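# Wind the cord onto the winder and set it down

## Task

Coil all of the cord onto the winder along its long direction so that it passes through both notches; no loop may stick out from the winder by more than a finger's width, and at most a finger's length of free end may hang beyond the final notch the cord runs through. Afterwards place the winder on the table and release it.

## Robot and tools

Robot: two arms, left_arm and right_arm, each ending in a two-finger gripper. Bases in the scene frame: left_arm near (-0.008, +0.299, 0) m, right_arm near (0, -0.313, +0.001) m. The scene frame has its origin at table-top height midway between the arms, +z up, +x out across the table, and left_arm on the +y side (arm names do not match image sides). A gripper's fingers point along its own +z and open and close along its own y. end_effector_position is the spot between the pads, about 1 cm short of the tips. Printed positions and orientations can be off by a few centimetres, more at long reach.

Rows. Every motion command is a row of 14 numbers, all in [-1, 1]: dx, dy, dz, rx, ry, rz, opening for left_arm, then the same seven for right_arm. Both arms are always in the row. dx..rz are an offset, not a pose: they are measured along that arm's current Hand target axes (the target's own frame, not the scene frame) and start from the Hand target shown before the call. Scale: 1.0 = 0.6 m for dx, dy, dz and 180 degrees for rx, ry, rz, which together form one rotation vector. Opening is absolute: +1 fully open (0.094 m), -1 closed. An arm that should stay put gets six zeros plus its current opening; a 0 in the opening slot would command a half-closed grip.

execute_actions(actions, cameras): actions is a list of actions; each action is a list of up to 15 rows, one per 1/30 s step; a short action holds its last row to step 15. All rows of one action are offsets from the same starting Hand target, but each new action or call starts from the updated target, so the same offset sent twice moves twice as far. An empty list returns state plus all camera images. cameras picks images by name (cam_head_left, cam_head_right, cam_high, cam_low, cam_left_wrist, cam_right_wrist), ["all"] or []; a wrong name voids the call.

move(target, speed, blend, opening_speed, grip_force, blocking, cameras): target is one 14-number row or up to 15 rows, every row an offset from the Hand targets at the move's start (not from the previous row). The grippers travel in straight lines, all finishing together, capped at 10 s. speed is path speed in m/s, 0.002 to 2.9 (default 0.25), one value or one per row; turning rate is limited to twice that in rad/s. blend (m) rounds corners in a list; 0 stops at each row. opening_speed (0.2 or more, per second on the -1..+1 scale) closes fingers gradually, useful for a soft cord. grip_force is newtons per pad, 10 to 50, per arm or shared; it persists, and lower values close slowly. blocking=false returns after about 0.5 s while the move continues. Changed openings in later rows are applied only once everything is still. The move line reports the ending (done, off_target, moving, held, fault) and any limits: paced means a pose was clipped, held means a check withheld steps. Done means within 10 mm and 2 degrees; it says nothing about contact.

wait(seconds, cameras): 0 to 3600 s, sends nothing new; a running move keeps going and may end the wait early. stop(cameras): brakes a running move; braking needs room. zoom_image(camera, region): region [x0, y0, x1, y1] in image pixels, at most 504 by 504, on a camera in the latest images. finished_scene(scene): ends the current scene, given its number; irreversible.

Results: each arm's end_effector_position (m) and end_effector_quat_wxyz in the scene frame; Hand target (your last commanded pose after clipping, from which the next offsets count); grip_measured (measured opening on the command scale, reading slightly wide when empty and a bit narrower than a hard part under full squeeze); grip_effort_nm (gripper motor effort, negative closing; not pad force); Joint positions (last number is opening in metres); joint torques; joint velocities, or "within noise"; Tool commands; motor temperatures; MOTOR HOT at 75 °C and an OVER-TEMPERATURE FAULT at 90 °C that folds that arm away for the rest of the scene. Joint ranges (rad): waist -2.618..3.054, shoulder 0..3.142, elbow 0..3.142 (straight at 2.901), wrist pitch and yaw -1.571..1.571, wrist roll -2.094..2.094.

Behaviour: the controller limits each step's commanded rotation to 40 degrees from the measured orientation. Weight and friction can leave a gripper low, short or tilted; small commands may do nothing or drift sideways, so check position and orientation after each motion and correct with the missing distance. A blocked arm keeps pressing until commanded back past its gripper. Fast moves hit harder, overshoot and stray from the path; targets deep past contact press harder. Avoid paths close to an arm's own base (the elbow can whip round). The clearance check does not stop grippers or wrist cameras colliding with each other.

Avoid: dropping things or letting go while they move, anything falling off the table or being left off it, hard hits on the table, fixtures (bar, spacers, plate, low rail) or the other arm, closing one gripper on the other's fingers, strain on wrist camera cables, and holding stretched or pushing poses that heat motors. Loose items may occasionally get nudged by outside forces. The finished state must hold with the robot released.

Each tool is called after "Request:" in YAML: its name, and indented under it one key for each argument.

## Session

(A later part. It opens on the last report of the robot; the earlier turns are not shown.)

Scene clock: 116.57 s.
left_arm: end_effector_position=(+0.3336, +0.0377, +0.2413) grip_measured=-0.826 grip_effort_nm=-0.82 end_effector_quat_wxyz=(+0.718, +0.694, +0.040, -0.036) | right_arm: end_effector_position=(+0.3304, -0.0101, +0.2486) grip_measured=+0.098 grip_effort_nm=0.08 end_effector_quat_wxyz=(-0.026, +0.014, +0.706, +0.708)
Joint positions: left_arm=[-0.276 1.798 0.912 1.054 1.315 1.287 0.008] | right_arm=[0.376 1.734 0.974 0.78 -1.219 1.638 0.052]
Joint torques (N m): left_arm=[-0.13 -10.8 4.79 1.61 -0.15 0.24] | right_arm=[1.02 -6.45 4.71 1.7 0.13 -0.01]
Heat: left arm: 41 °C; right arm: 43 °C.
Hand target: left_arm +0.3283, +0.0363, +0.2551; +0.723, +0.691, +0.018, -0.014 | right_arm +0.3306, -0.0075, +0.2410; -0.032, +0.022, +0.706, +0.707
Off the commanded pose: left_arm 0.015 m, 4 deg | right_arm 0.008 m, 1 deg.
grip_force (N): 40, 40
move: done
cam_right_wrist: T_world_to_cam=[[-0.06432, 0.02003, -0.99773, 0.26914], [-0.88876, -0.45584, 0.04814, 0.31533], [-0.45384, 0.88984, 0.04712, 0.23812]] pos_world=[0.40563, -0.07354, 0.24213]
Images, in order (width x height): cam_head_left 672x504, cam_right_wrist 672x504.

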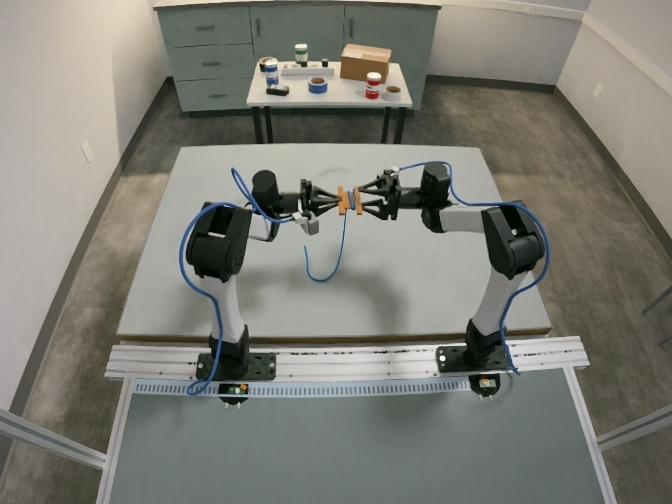

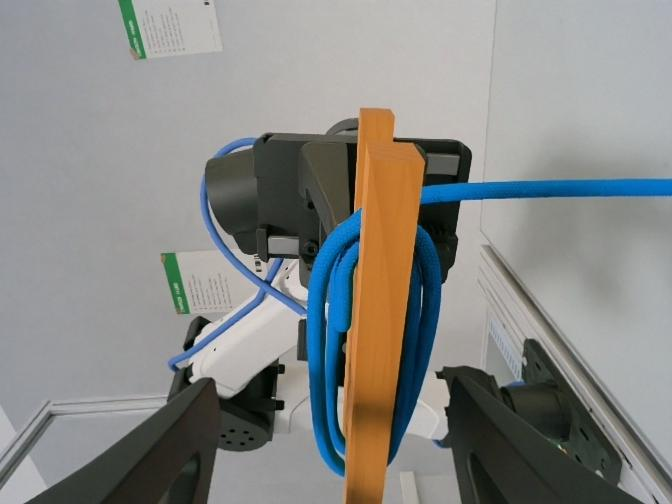

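Request:
move:
  target:
    - [0,0,0,0,0,0,-0.96,-0.0012,-0.015,0.005,0,0,0,0.1]
    - [0,0,0,0,0,0,-0.96,-0.0012,-0.015,0.005,0,0,0,-0.96]
    - [0,0,0,0,0,0,-0.96,-0.0012,-0.006,0.005,0,0,0,-0.96]
  speed: [0.08,0.08,0.08]
  opening_speed: 0.8
  cameras: ["cam_right_wrist", "cam_head_left"]

Request:
zoom_image:
  camera: "cam_head_left"
  region: [290, 140, 400, 223]

Scene clock: 120.60 s.
left_arm: end_effector_position=(+0.3336, +0.0377, +0.2410) grip_measured=-0.826 grip_effort_nm=-0.82 end_effector_quat_wxyz=(+0.718, +0.695, +0.036, -0.032) | right_arm: end_effector_position=(+0.3302, -0.0067, +0.2397) grip_measured=-0.848 grip_effort_nm=-0.86 end_effector_quat_wxyz=(-0.031, +0.018, +0.705, +0.708)
Joint positions: left_arm=[-0.276 1.798 0.912 1.052 1.315 1.298 0.008] | right_arm=[0.385 1.758 0.959 0.823 -1.212 1.655 0.007]
Joint torques (N m): left_arm=[-0.13 -10.8 4.79 1.61 -0.17 0.12] | right_arm=[0.85 -7.17 5.42 1.51 0.08 -0.13]
Heat: left arm: 41 °C; right arm: 43 °C.
Hand target: left_arm +0.3283, +0.0363, +0.2552; +0.723, +0.691, +0.018, -0.014 | right_arm +0.3310, -0.0045, +0.2374; -0.032, +0.021, +0.706, +0.707
Off the commanded pose: left_arm 0.015 m, 3 deg | right_arm 0.003 m, 0 deg.
grip_force (N): 40, 40
move: done
cam_right_wrist: T_world_to_cam=[[-0.07687, 0.02147, -0.99681, 0.26411], [-0.88751, -0.45704, 0.0586, 0.31415], [-0.45433, 0.88919, 0.05418, 0.23397]] pos_world=[0.40542, -0.07014, 0.23218]
Images, in order (width x height): cam_head_left 672x504, cam_right_wrist 672x504.

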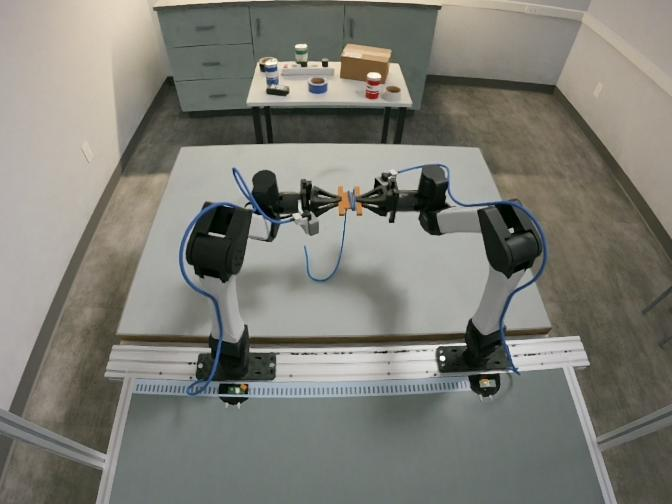

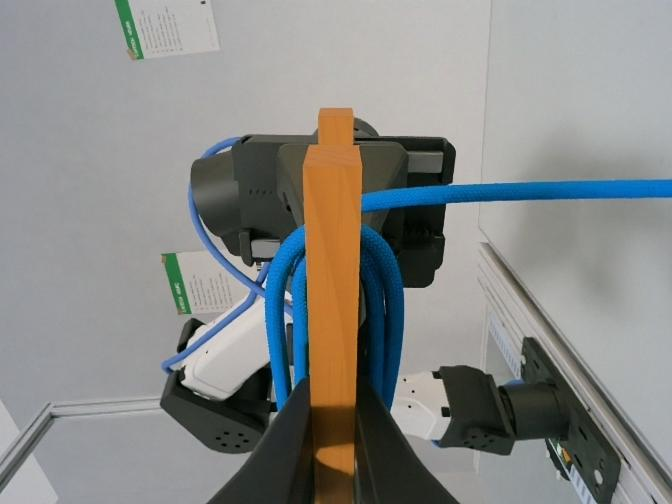

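Scaled by 4.582 from the camera's image (finer frame: 960x720).

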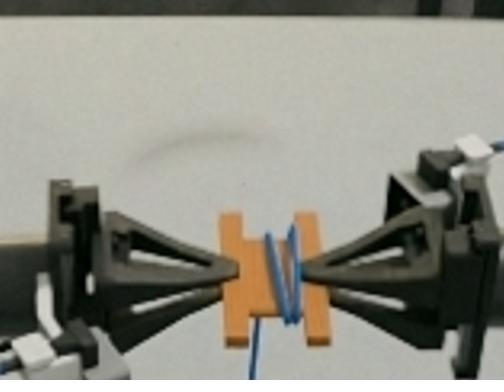

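Request:
move:
  target:
    - [0,0,0,0,0,0,-0.1,0,0,0,0,0,0,-0.96]
    - [0,0,-0.075,0,0,0,-0.1,0,0,0,0,0,0,-0.96]
    - [0.0118,0,-0.0933,0,0,-0.5,0.1,0,0.036,0,0,0,-0.5,-0.96]
    - [0.0118,0,-0.0933,0,0.022,-0.999,0.1,0,0.036,0,0,0,0.976,-0.96]
  speed: [0.1,0.12,0.5,0.5]
  opening_speed: 1.5
  cameras: ["cam_left_wrist", "cam_head_left"]

Request:
zoom_image:
  camera: "cam_head_left"
  region: [290, 140, 400, 223]

Scene clock: 133.50 s.
left_arm: end_effector_position=(+0.3351, +0.0889, +0.2492) grip_measured=+0.098 grip_effort_nm=0.14 end_effector_quat_wxyz=(-0.023, -0.023, +0.710, -0.703) | right_arm: end_effector_position=(+0.3331, -0.0058, +0.2400) grip_measured=-0.848 grip_effort_nm=-0.87 end_effector_quat_wxyz=(+0.702, -0.712, +0.012, +0.022)
Joint positions: left_arm=[-0.13 1.711 0.939 0.763 1.474 -1.641 0.052] | right_arm=[0.385 1.751 0.986 0.737 -1.208 -1.558 0.007]
Joint torques (N m): left_arm=[1.22 -7.75 4.75 1.94 0.07 0.03] | right_arm=[0.58 -10.03 7.35 1.41 0.01 -0.07]
Heat: left arm: 41 °C; right arm: 44 °C.
Hand target: left_arm +0.3350, +0.0923, +0.2524; -0.013, -0.017, +0.707, -0.707 | right_arm +0.3326, -0.0045, +0.2589; +0.708, -0.706, -0.005, +0.006
Off the commanded pose: left_arm 0.005 m, 1 deg | right_arm 0.019 m, 3 deg.
grip_force (N): 40, 40
move: off_target (right_arm)
cam_left_wrist: T_world_to_cam=[[0.09167, 0.00112, 0.99579, -0.27954], [-0.91434, 0.39619, 0.08373, 0.28988], [-0.39443, -0.91817, 0.03734, 0.2908]] pos_world=[0.40537, 0.15246, 0.24324]
Images, in order (width x height): cam_head_left 672x504, cam_left_wrist 672x504.

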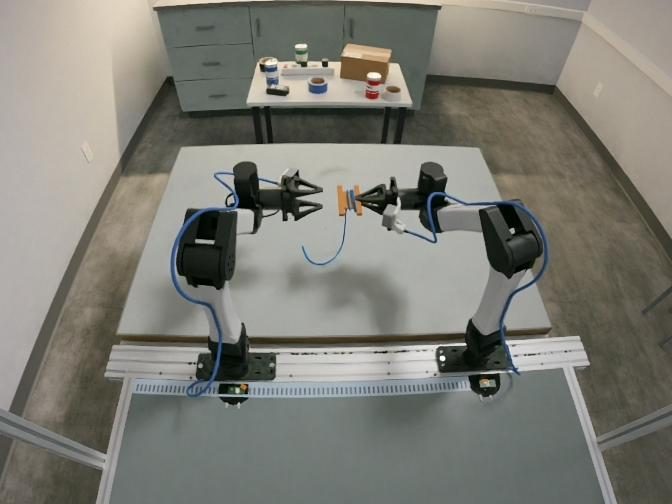

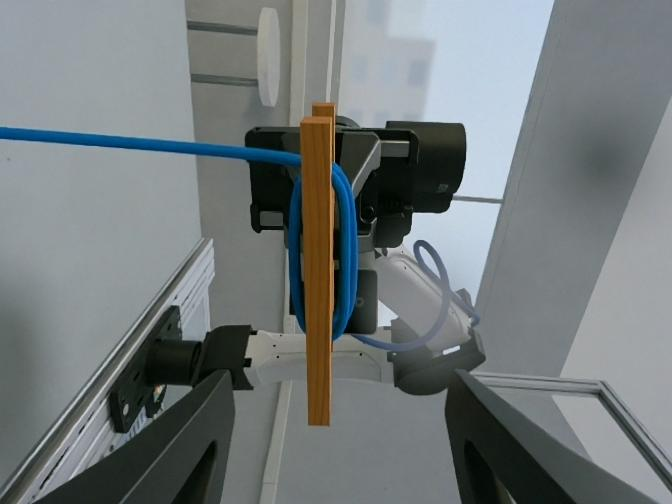

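Scaled by 4.582 from the camera's image (finer frame: 960x720).

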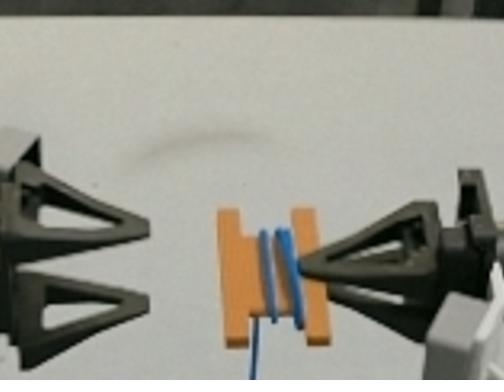

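Request:
move:
  target:
    - [-0.0038,0.0223,0.0938,0,0,0,0.1,0,0,0,0,0,0,-0.96]
    - [-0.0038,0.0223,0.0938,0,0,0,-0.96,0,0,0,0,0,0,-0.96]
  speed: [0.12,0.1]
  opening_speed: 0.8
  cameras: ["cam_left_wrist", "cam_head_left"]

Request:
zoom_image:
  camera: "cam_head_left"
  region: [290, 140, 400, 223]

Scene clock: 138.07 s.
left_arm: end_effector_position=(+0.3342, +0.0390, +0.2387) grip_measured=-0.824 grip_effort_nm=-0.81 end_effector_quat_wxyz=(-0.019, -0.022, +0.708, -0.705) | right_arm: end_effector_position=(+0.3330, -0.0058, +0.2378) grip_measured=-0.848 grip_effort_nm=-0.86 end_effector_quat_wxyz=(+0.700, -0.714, +0.013, +0.024)
Joint positions: left_arm=[-0.271 1.764 0.939 0.848 1.328 -1.666 0.008] | right_arm=[0.385 1.751 0.986 0.72 -1.208 -1.569 0.007]
Joint torques (N m): left_arm=[-0.09 -6.26 6.01 1.82 -0.08 0.17] | right_arm=[0.64 -10.22 7.42 1.45 0.01 0.11]
Heat: left arm: 42 °C; right arm: 44 °C.
Hand target: left_arm +0.3369, +0.0360, +0.2389; -0.013, -0.017, +0.707, -0.707 | right_arm +0.3326, -0.0045, +0.2589; +0.708, -0.706, -0.005, +0.006
Off the commanded pose: left_arm 0.004 m, 1 deg | right_arm 0.021 m, 3 deg.
grip_force (N): 40, 40
move: done
cam_left_wrist: T_world_to_cam=[[0.0847, 0.00802, 0.99637, -0.26696], [-0.91663, 0.39269, 0.07476, 0.31278], [-0.39067, -0.91963, 0.04061, 0.24308]] pos_world=[0.40428, 0.10286, 0.23274]
Images, in order (width x height): cam_head_left 672x504, cam_left_wrist 672x504.

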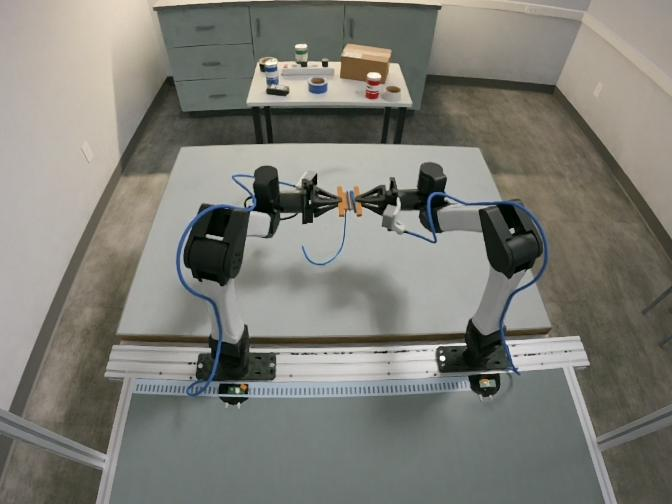

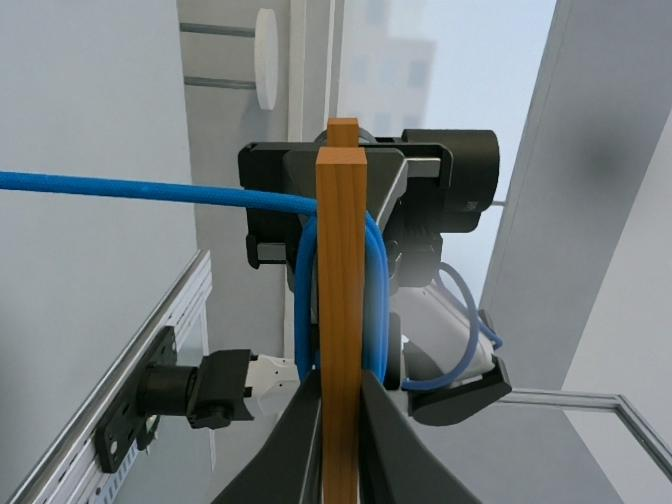

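Scaled by 4.582 from the camera's image (finer frame: 960x720).

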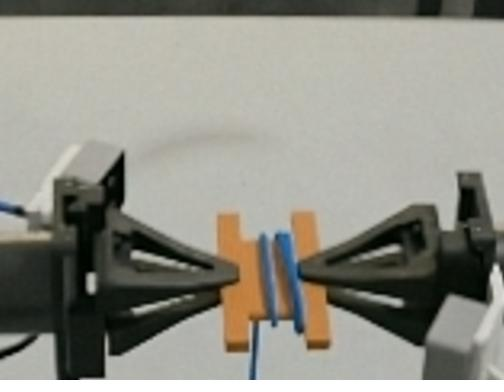

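Request:
move:
  target:
    - [0,0,0,0,0,0,-0.96,0,0,0,0,0,0,-0.1]
    - [0,0,0,0,0,0,-0.96,0,0,-0.075,0,0,0,-0.1]
    - [0,-0.033,0,0,0,0.5,-0.96,0.0027,0.0178,-0.15,0,0,0.5,0.1]
    - [0,-0.033,0,0,0,-0.97,-0.96,0.0027,0.0178,-0.15,0,0,1.0,0.1]
  speed: [0.1,0.12,0.5,0.5]
  opening_speed: 1.5
  cameras: ["cam_right_wrist", "cam_head_left"]

Request:
zoom_image:
  camera: "cam_head_left"
  region: [290, 140, 400, 223]

Scene clock: 150.07 s.
left_arm: end_effector_position=(+0.3388, +0.0382, +0.2334) grip_measured=-0.825 grip_effort_nm=-0.82 end_effector_quat_wxyz=(+0.702, +0.712, +0.018, -0.011) | right_arm: end_effector_position=(+0.3360, -0.0922, +0.2471) grip_measured=+0.098 grip_effort_nm=0.07 end_effector_quat_wxyz=(-0.010, -0.009, +0.713, +0.701)
Joint positions: left_arm=[-0.271 1.777 0.953 0.807 1.323 1.532 0.008] | right_arm=[0.143 1.664 0.948 0.595 -1.462 1.445 0.052]
Joint torques (N m): left_arm=[0.05 -11.07 7.79 1.63 0.01 0.25] | right_arm=[-0.13 -7.75 4.57 1.55 -0.08 0]
Heat: left arm: 42 °C; right arm: 44 °C.
Hand target: left_arm +0.3379, +0.0360, +0.2588; +0.707, +0.707, -0.016, +0.020 | right_arm +0.3356, -0.0944, +0.2483; -0.005, -0.005, +0.706, +0.708
Off the commanded pose: left_arm 0.025 m, 5 deg | right_arm 0.002 m, 1 deg.
grip_force (N): 40, 40
move: off_target (left_arm)
cam_right_wrist: T_world_to_cam=[[-0.00956, 0.00116, -0.99995, 0.25009], [-0.88553, -0.46451, 0.00793, 0.29102], [-0.46448, 0.88557, 0.00547, 0.32727]] pos_world=[0.41211, -0.15493, 0.24598]
Images, in order (width x height): cam_head_left 672x504, cam_right_wrist 672x504.

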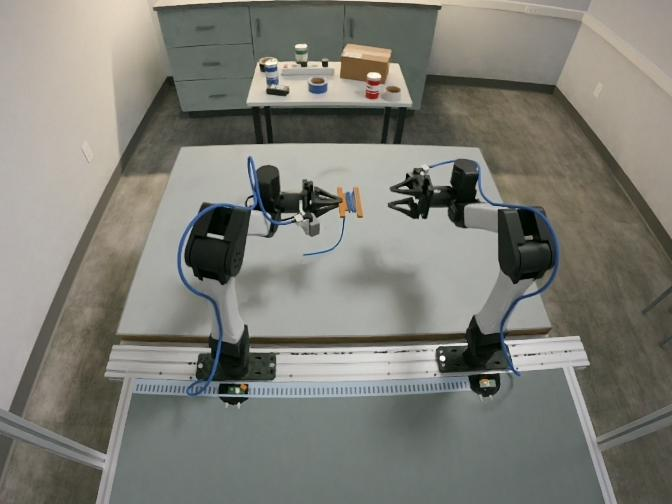

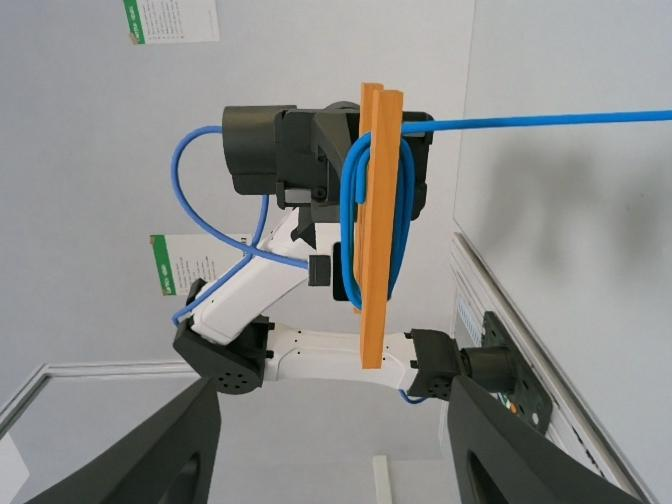

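Scaled by 4.582 from the camera's image (finer frame: 960x720).

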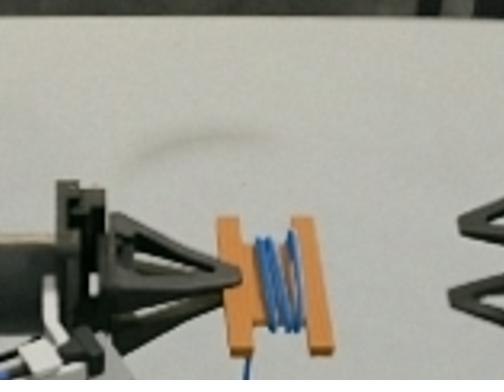

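Request:
move:
  target:
    - [0,0,0,0,0,0,-0.96,-0.0011,-0.0408,0.1488,0,0,0,0.1]
    - [0,0,0,0,0,0,-0.96,-0.0011,-0.0408,0.1488,0,0,0,-0.96]
  speed: [0.12,0.1]
  opening_speed: 0.8
  cameras: ["cam_right_wrist", "cam_head_left"]

Request:
zoom_image:
  camera: "cam_head_left"
  region: [290, 140, 400, 223]

Scene clock: 154.80 s.
left_arm: end_effector_position=(+0.3388, +0.0382, +0.2330) grip_measured=-0.825 grip_effort_nm=-0.82 end_effector_quat_wxyz=(+0.702, +0.712, +0.014, -0.007) | right_arm: end_effector_position=(+0.3333, -0.0082, +0.2288) grip_measured=-0.847 grip_effort_nm=-0.86 end_effector_quat_wxyz=(-0.006, -0.006, +0.705, +0.709)
Joint positions: left_arm=[-0.271 1.777 0.953 0.803 1.323 1.547 0.008] | right_arm=[0.378 1.79 0.948 0.864 -1.217 1.583 0.007]
Joint torques (N m): left_arm=[0.08 -11.18 7.41 1.7 0.02 0.09] | right_arm=[0.92 -6.46 5.38 1.6 0.11 -0.23]
Heat: left arm: 42 °C; right arm: 43 °C.
Hand target: left_arm +0.3371, +0.0363, +0.2585; +0.708, +0.705, -0.016, +0.020 (not the last commanded pose) | right_arm +0.3349, -0.0051, +0.2240; -0.005, -0.005, +0.706, +0.708
Off the commanded pose: left_arm 0.026 m, 5 deg | right_arm 0.006 m, 0 deg.
grip_force (N): 40, 40
move: done
cam_right_wrist: T_world_to_cam=[[-0.00624, 0.02206, -0.99974, 0.23073], [-0.89014, -0.45567, -0.00449, 0.33226], [-0.45565, 0.88988, 0.02248, 0.24493]] pos_world=[0.4088, -0.07164, 0.22665]
Images, in order (width x height): cam_head_left 672x504, cam_right_wrist 672x504.

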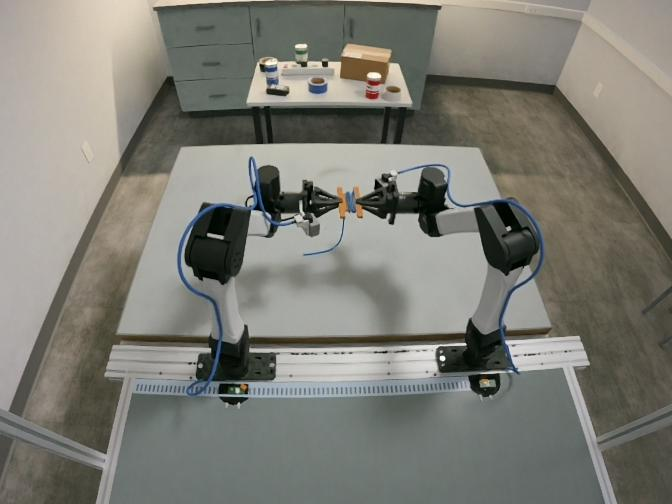

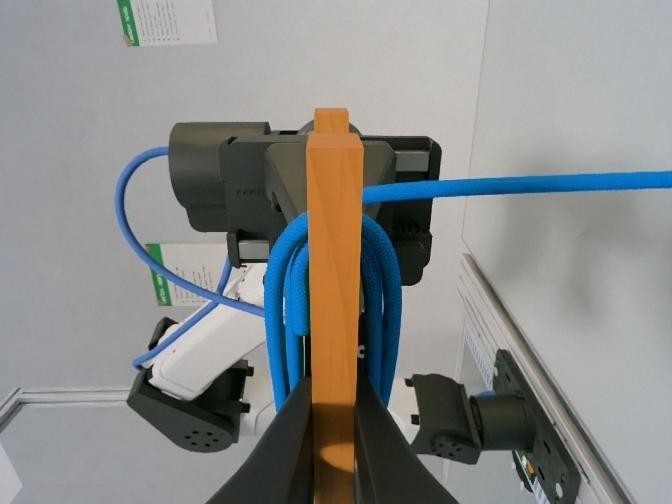

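Scaled by 4.582 from the camera's image (finer frame: 960x720).

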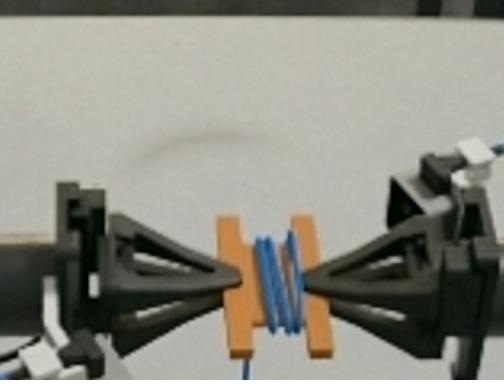

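Request:
move:
  target:
    - [0,0,0,0,0,0,-0.1,0,0,0,0,0,0,-0.96]
    - [0,0,-0.075,0,0,0,-0.1,0,0,0,0,0,0,-0.96]
    - [-0.0035,-0.0135,-0.0933,0,0,-0.5,0.1,0,0.0583,0,0,0,-0.5,-0.96]
    - [-0.0035,-0.0135,-0.0933,0,0,0.984,0.1,0,0.0583,0,0,0,0.986,-0.96]
  speed: [0.1,0.12,0.5,0.5]
  opening_speed: 1.5
  cameras: ["cam_left_wrist", "cam_head_left"]

Request:
zoom_image:
  camera: "cam_head_left"
  region: [290, 140, 400, 223]

Scene clock: 165.67 s.
left_arm: end_effector_position=(+0.3362, +0.0887, +0.2392) grip_measured=+0.098 grip_effort_nm=0.14 end_effector_quat_wxyz=(-0.025, -0.005, +0.722, -0.692) | right_arm: end_effector_position=(+0.3360, -0.0073, +0.2402) grip_measured=-0.849 grip_effort_nm=-0.86 end_effector_quat_wxyz=(+0.703, -0.712, -0.003, +0.006)
Joint positions: left_arm=[-0.13 1.709 1.053 0.218 1.496 -1.191 0.052] | right_arm=[0.379 1.758 0.993 0.737 -1.212 -1.601 0.007]
Joint torques (N m): left_arm=[1.29 -10.35 4.97 1.87 0.26 0.03] | right_arm=[0.79 -10.13 7.38 1.37 0.04 -0.07]
Heat: left arm: 42 °C; right arm: 44 °C.
Hand target: left_arm +0.3351, +0.0923, +0.2500; +0.002, -0.002, +0.706, -0.709 | right_arm +0.3349, -0.0052, +0.2588; +0.708, -0.706, -0.021, -0.010
Off the commanded pose: left_arm 0.011 m, 4 deg | right_arm 0.019 m, 3 deg.
grip_force (N): 40, 40
move: off_target (left_arm, right_arm); target 3's new opening was sent with left_arm's hand 0.011 m and 4 deg from that target
cam_left_wrist: T_world_to_cam=[[0.06951, -0.03213, 0.99706, -0.25955], [-0.90446, 0.41963, 0.07657, 0.2881], [-0.42086, -0.90712, 0.00011, 0.30827]] pos_world=[0.40836, 0.1504, 0.23669]
Images, in order (width x height): cam_head_left 672x504, cam_left_wrist 672x504.

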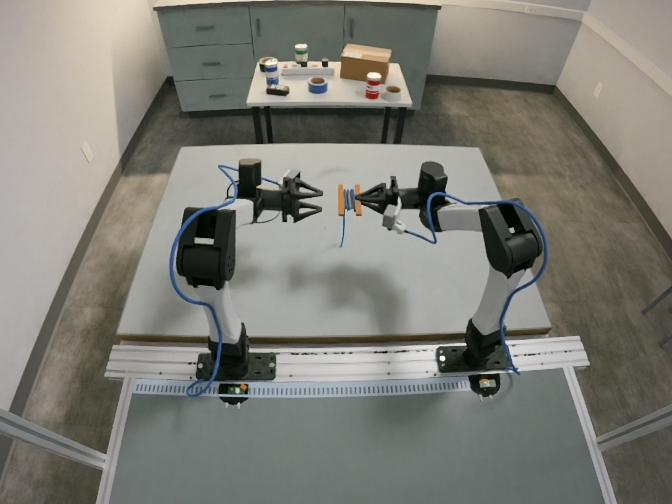

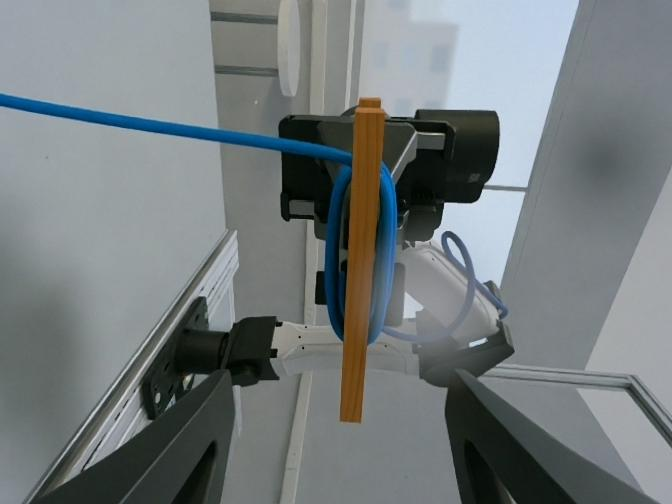

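Scaled by 4.582 from the camera's image (finer frame: 960x720).

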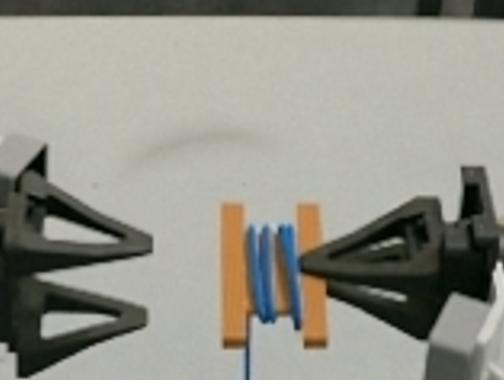

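Request:
move:
  target:
    - [-0.0103,0.0097,0.0955,0,-0.011,0.014,0.1,0,0,0,0,0,0,-0.96]
    - [-0.0103,0.0097,0.0955,0,-0.011,0.014,-0.96,0,0,0,0,0,0,-0.96]
  speed: [0.12,0.1]
  opening_speed: 0.8
  cameras: ["cam_left_wrist", "cam_head_left", "cam_low"]

Request:
zoom_image:
  camera: "cam_head_left"
  region: [290, 140, 400, 223]

Scene clock: 171.27 s.
left_arm: end_effector_position=(+0.3413, +0.0375, +0.2458) grip_measured=-0.824 grip_effort_nm=-0.81 end_effector_quat_wxyz=(+0.022, -0.006, +0.708, -0.706) | right_arm: end_effector_position=(+0.3362, -0.0072, +0.2440) grip_measured=-0.849 grip_effort_nm=-0.86 end_effector_quat_wxyz=(+0.704, -0.710, -0.011, -0.002)
Joint positions: left_arm=[-0.275 1.753 0.958 0.82 1.288 -1.587 0.008] | right_arm=[0.379 1.753 0.999 0.736 -1.212 -1.615 0.007]
Joint torques (N m): left_arm=[-0.06 -6.48 5.01 2.06 -0.06 0.19] | right_arm=[0.69 -9.61 6.93 1.39 0.02 0.1]
Heat: left arm: 42 °C; right arm: 45 °C.
Hand target: left_arm +0.3416, +0.0350, +0.2443; +0.030, +0.001, +0.705, -0.708 | right_arm +0.3349, -0.0052, +0.2588; +0.708, -0.706, -0.021, -0.010
Off the commanded pose: left_arm 0.003 m, 1 deg | right_arm 0.015 m, 2 deg.
grip_force (N): 40, 40
move: done
cam_left_wrist: T_world_to_cam=[[0.00432, 0.00965, 0.99994, -0.24816], [-0.93318, 0.35942, 0.00056, 0.34449], [-0.35939, -0.93313, 0.01056, 0.2413]] pos_world=[0.40926, 0.10374, 0.2454]
Images, in order (width x height): cam_head_left 672x504, cam_low 672x504, cam_left_wrist 672x504.

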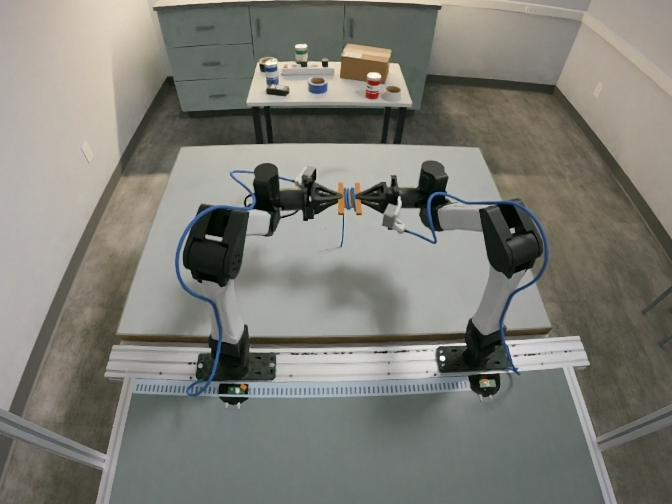

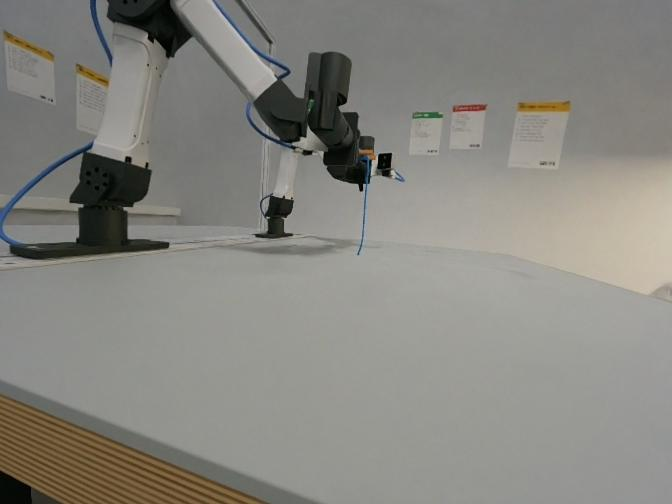

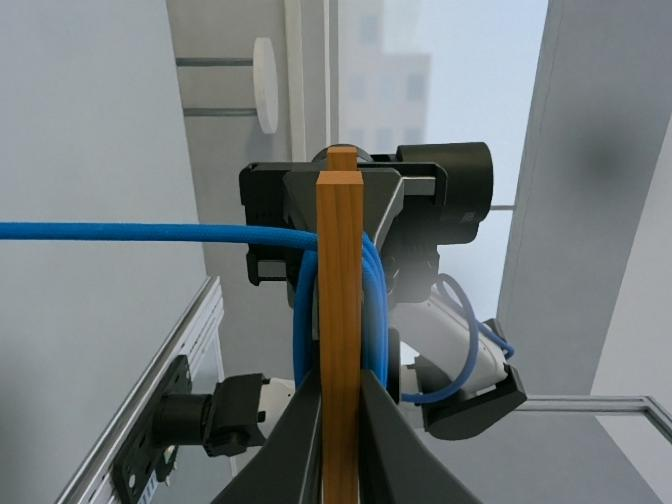

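Scaled by 4.582 from the camera's image (finer frame: 960x720).

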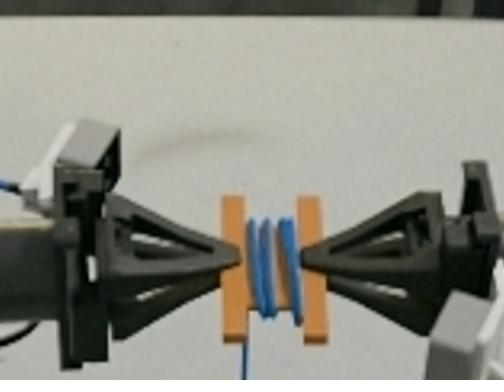

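Request:
zoom_image:
  camera: "cam_low"
  region: [310, 140, 430, 270]

Request:
zoom_image:
  camera: "cam_head_left"
  region: [310, 170, 380, 260]

Scaled by 3.877 from the camera's image (finer frame: 960x720).

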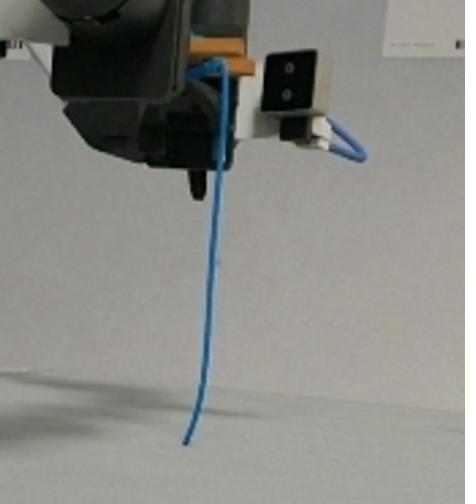

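Scaled by 5.600 from the camera's image (finer frame: 960x720).

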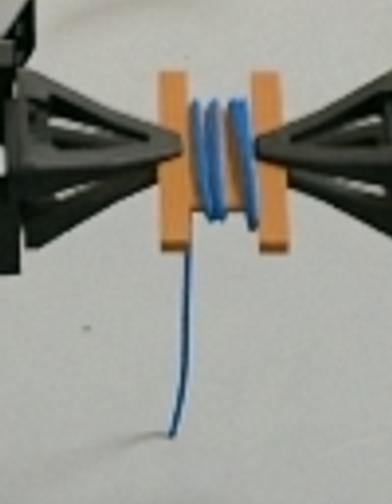

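Request:
move:
  target:
    - [0,0,0,0,0,0,-0.96,0,0,0,0,0,0,0.1]
    - [-0.0013,-0.03,0,-0.0333,0,0,-0.96,0,0,-0.075,0,0,0,0.1]
    - [-0.0013,-0.03,0,-0.0262,0.0262,0.4995,-0.96,0.0017,0.0227,-0.1488,0,0,0.5,0.1]
    - [-0.0013,-0.03,0,0,0.0523,0.9986,-0.96,0.0017,0.0227,-0.1488,0,0,-0.986,0.1]
    - [0.0153,-0.0307,-0.0005,-0.0429,0.001,-0.9824,-0.96,0.0017,0.0227,-0.1488,0,0,-0.986,0.1]
  speed: [0.1,0.12,0.5,0.5,0.3]
  blend: [0,0.02,0.1,0.02,0]
  opening_speed: 1.5
  cameras: ["cam_right_wrist", "cam_head_left"]

Request:
zoom_image:
  camera: "cam_head_left"
  region: [290, 140, 400, 223]

Scene clock: 187.53 s.
left_arm: end_effector_position=(+0.3328, +0.0364, +0.2606) grip_measured=-0.825 grip_effort_nm=-0.82 end_effector_quat_wxyz=(+0.703, +0.710, -0.035, +0.015) | right_arm: end_effector_position=(+0.3383, -0.0917, +0.2408) grip_measured=+0.098 grip_effort_nm=0.07 end_effector_quat_wxyz=(-0.025, -0.017, +0.721, +0.692)
Joint positions: left_arm=[-0.275 1.73 1.011 0.718 1.356 1.628 0.008] | right_arm=[0.142 1.683 1.069 0.14 -1.486 1.103 0.052]
Joint torques (N m): left_arm=[0.25 -6.35 5.83 1.9 0.18 0] | right_arm=[-0.27 -9.1 4.83 1.47 -0.17 0]
Heat: left arm: 42 °C; right arm: 46 °C.
Hand target: left_arm +0.3316, +0.0350, +0.2624; +0.707, +0.705, -0.051, +0.018 | right_arm +0.3378, -0.0944, +0.2451; -0.006, -0.005, +0.706, +0.708
Off the commanded pose: left_arm 0.002 m, 2 deg | right_arm 0.005 m, 4 deg.
grip_force (N): 40, 40
move: off_target (right_arm)
cam_right_wrist: T_world_to_cam=[[-0.01812, -0.02495, -0.99952, 0.24423], [-0.87023, -0.49184, 0.02806, 0.2808], [-0.49231, 0.87033, -0.0128, 0.34037]] pos_world=[0.41636, -0.15203, 0.24059]
Images, in order (width x height): cam_head_left 672x504, cam_right_wrist 672x504.

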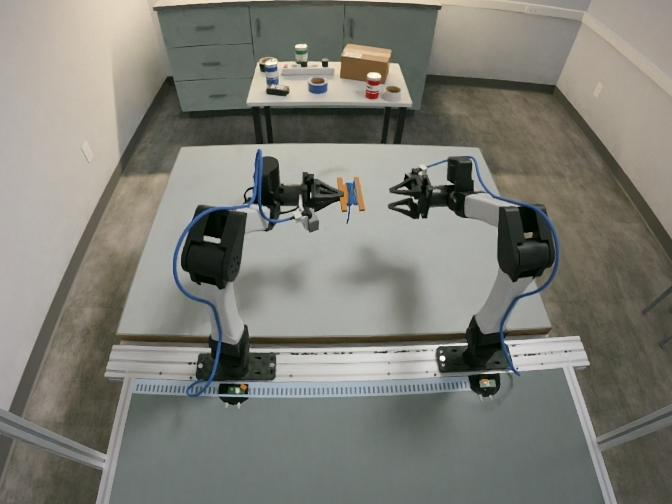

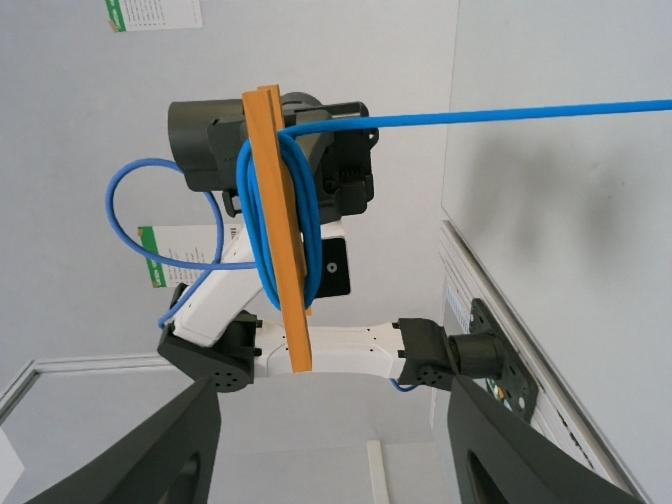

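Scaled by 4.582 from the camera's image (finer frame: 960x720).

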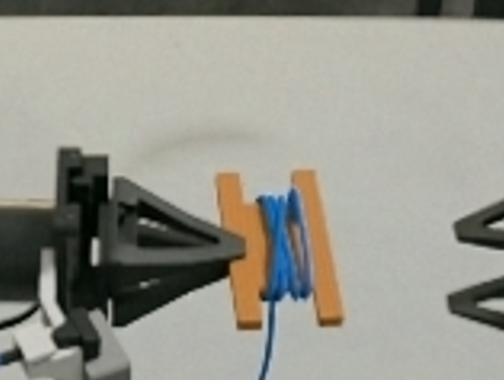

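Request:
move:
  target: [0,0,0,0,0,0,-0.96,-0.001,0.0047,0.1473,0,0,-0.022,0.1]
  speed: 0.12
  cameras: ["cam_right_wrist", "cam_head_left", "cam_low"]

Request:
zoom_image:
  camera: "cam_low"
  region: [310, 110, 430, 240]

Request:
zoom_image:
  camera: "cam_head_left"
  region: [290, 140, 400, 223]

Scene clock: 190.83 s.
left_arm: end_effector_position=(+0.3327, +0.0364, +0.2620) grip_measured=-0.825 grip_effort_nm=-0.82 end_effector_quat_wxyz=(+0.704, +0.709, -0.038, +0.018) | right_arm: end_effector_position=(+0.3366, -0.0087, +0.2558) grip_measured=+0.098 grip_effort_nm=0.07 end_effector_quat_wxyz=(+0.025, -0.037, +0.705, +0.708)
Joint positions: left_arm=[-0.275 1.73 1.011 0.73 1.356 1.624 0.008] | right_arm=[0.374 1.742 1.016 0.746 -1.223 1.494 0.052]
Joint torques (N m): left_arm=[0.24 -6.19 5.71 1.91 0.17 -0.05] | right_arm=[0.87 -6.5 4.72 1.68 0.15 -0.02]
Heat: left arm: 42 °C; right arm: 45 °C.
Hand target: left_arm +0.3316, +0.0350, +0.2624; +0.707, +0.705, -0.051, +0.018 | right_arm +0.3371, -0.0061, +0.2481; +0.019, -0.030, +0.706, +0.707
Off the commanded pose: left_arm 0.002 m, 2 deg | right_arm 0.008 m, 1 deg.
grip_force (N): 40, 40
move: done
cam_right_wrist: T_world_to_cam=[[0.08008, 0.02268, -0.99653, 0.22783], [-0.88624, -0.45598, -0.0816, 0.35343], [-0.45625, 0.8897, -0.01642, 0.25642]] pos_world=[0.41197, -0.07214, 0.26009]
Images, in order (width x height): cam_head_left 672x504, cam_low 672x504, cam_right_wrist 672x504.

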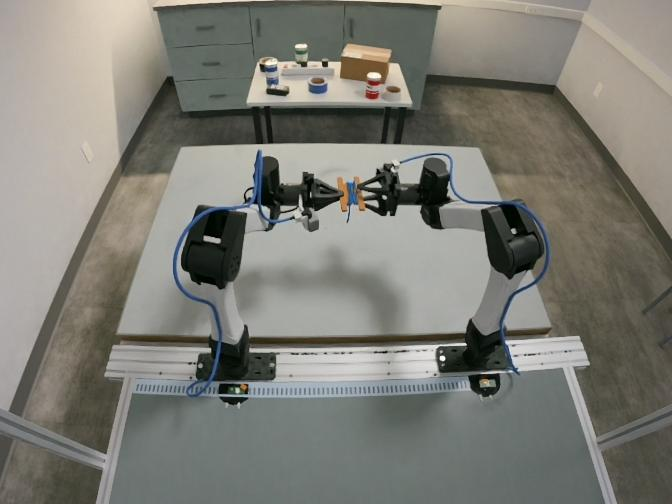

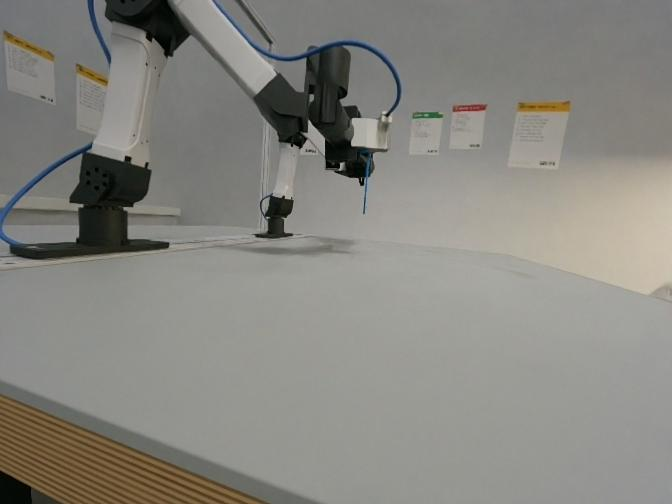

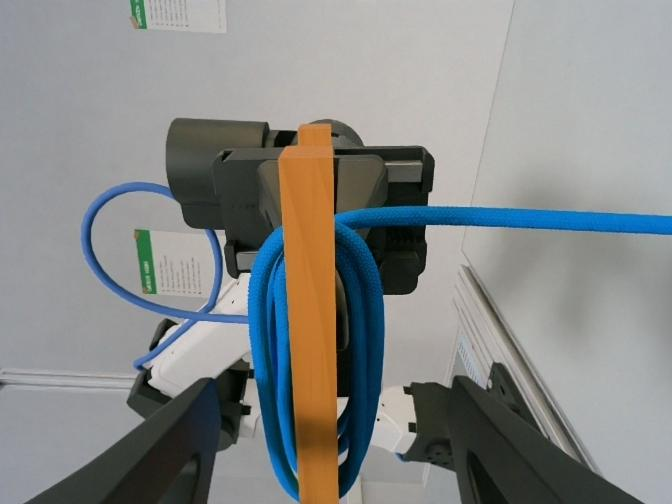

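Scaled by 3.877 from the camera's image (finer frame: 960x720).

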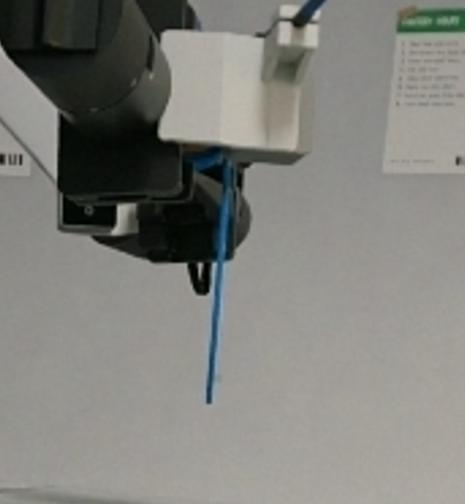

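Scaled by 4.582 from the camera's image (finer frame: 960x720).

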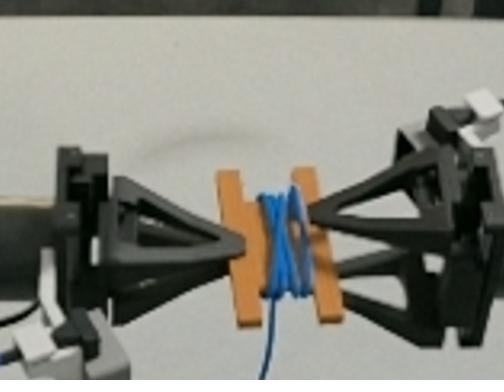

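Request:
move:
  target:
    - [0,0,0,0,0,0,-0.96,0,0.005,-0.003,0,0,0,0.1]
    - [0,0,0,0,0,0,-0.96,0,0.005,-0.003,0,0,0,-0.96]
  speed: [0.08,0.08]
  opening_speed: 0.8
  cameras: ["cam_right_wrist", "cam_head_left"]

Request:
zoom_image:
  camera: "cam_head_left"
  region: [290, 140, 400, 223]

Scene clock: 194.43 s.
left_arm: end_effector_position=(+0.3334, +0.0362, +0.2599) grip_measured=-0.825 grip_effort_nm=-0.82 end_effector_quat_wxyz=(+0.704, +0.709, -0.036, +0.016) | right_arm: end_effector_position=(+0.3365, -0.0087, +0.2567) grip_measured=-0.847 grip_effort_nm=-0.82 end_effector_quat_wxyz=(+0.025, -0.038, +0.704, +0.709)
Joint positions: left_arm=[-0.275 1.735 1.011 0.73 1.357 1.623 0.008] | right_arm=[0.374 1.742 1.016 0.753 -1.223 1.499 0.007]
Joint torques (N m): left_arm=[0.27 -6.74 5.63 1.93 0.17 -0.05] | right_arm=[0.54 -7.16 4.97 1.48 0.05 -0.03]
Heat: left arm: 42 °C; right arm: 45 °C.
Hand target: left_arm +0.3316, +0.0350, +0.2623; +0.707, +0.705, -0.051, +0.017 | right_arm +0.3369, -0.0079, +0.2511; +0.019, -0.030, +0.706, +0.707
Off the commanded pose: left_arm 0.003 m, 2 deg | right_arm 0.006 m, 1 deg.
grip_force (N): 40, 40
move: done
cam_right_wrist: T_world_to_cam=[[0.08223, 0.02509, -0.9963, 0.22806], [-0.88606, -0.45578, -0.08461, 0.35424], [-0.45622, 0.88974, -0.01525, 0.25611]] pos_world=[0.41197, -0.07214, 0.2611]
Images, in order (width x height): cam_head_left 672x504, cam_right_wrist 672x504.

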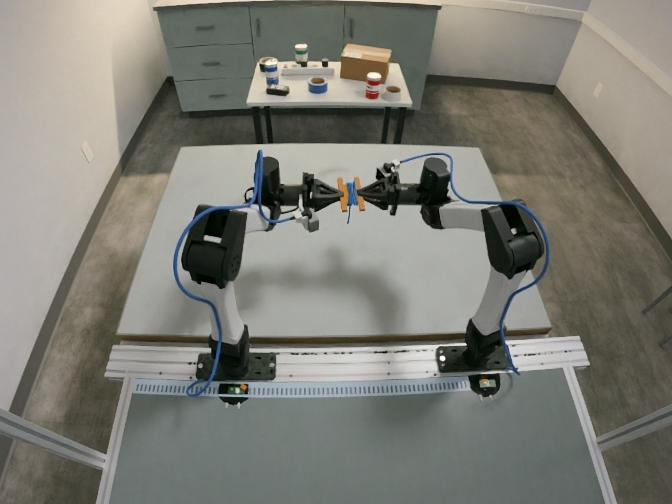

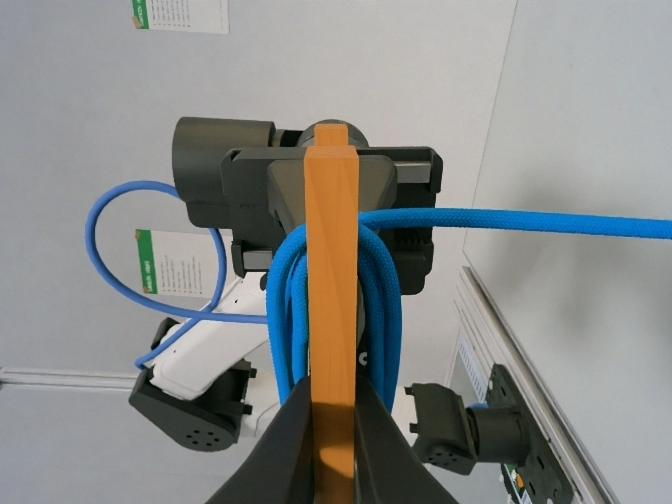

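Scaled by 4.582 from the camera's image (finer frame: 960x720).

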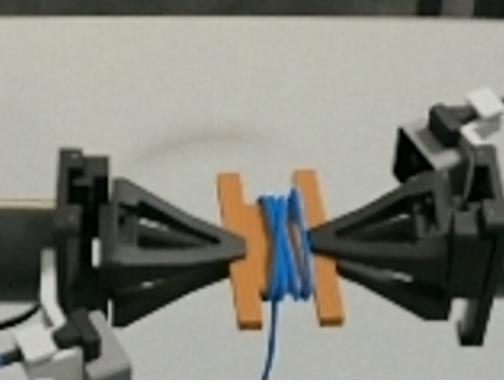

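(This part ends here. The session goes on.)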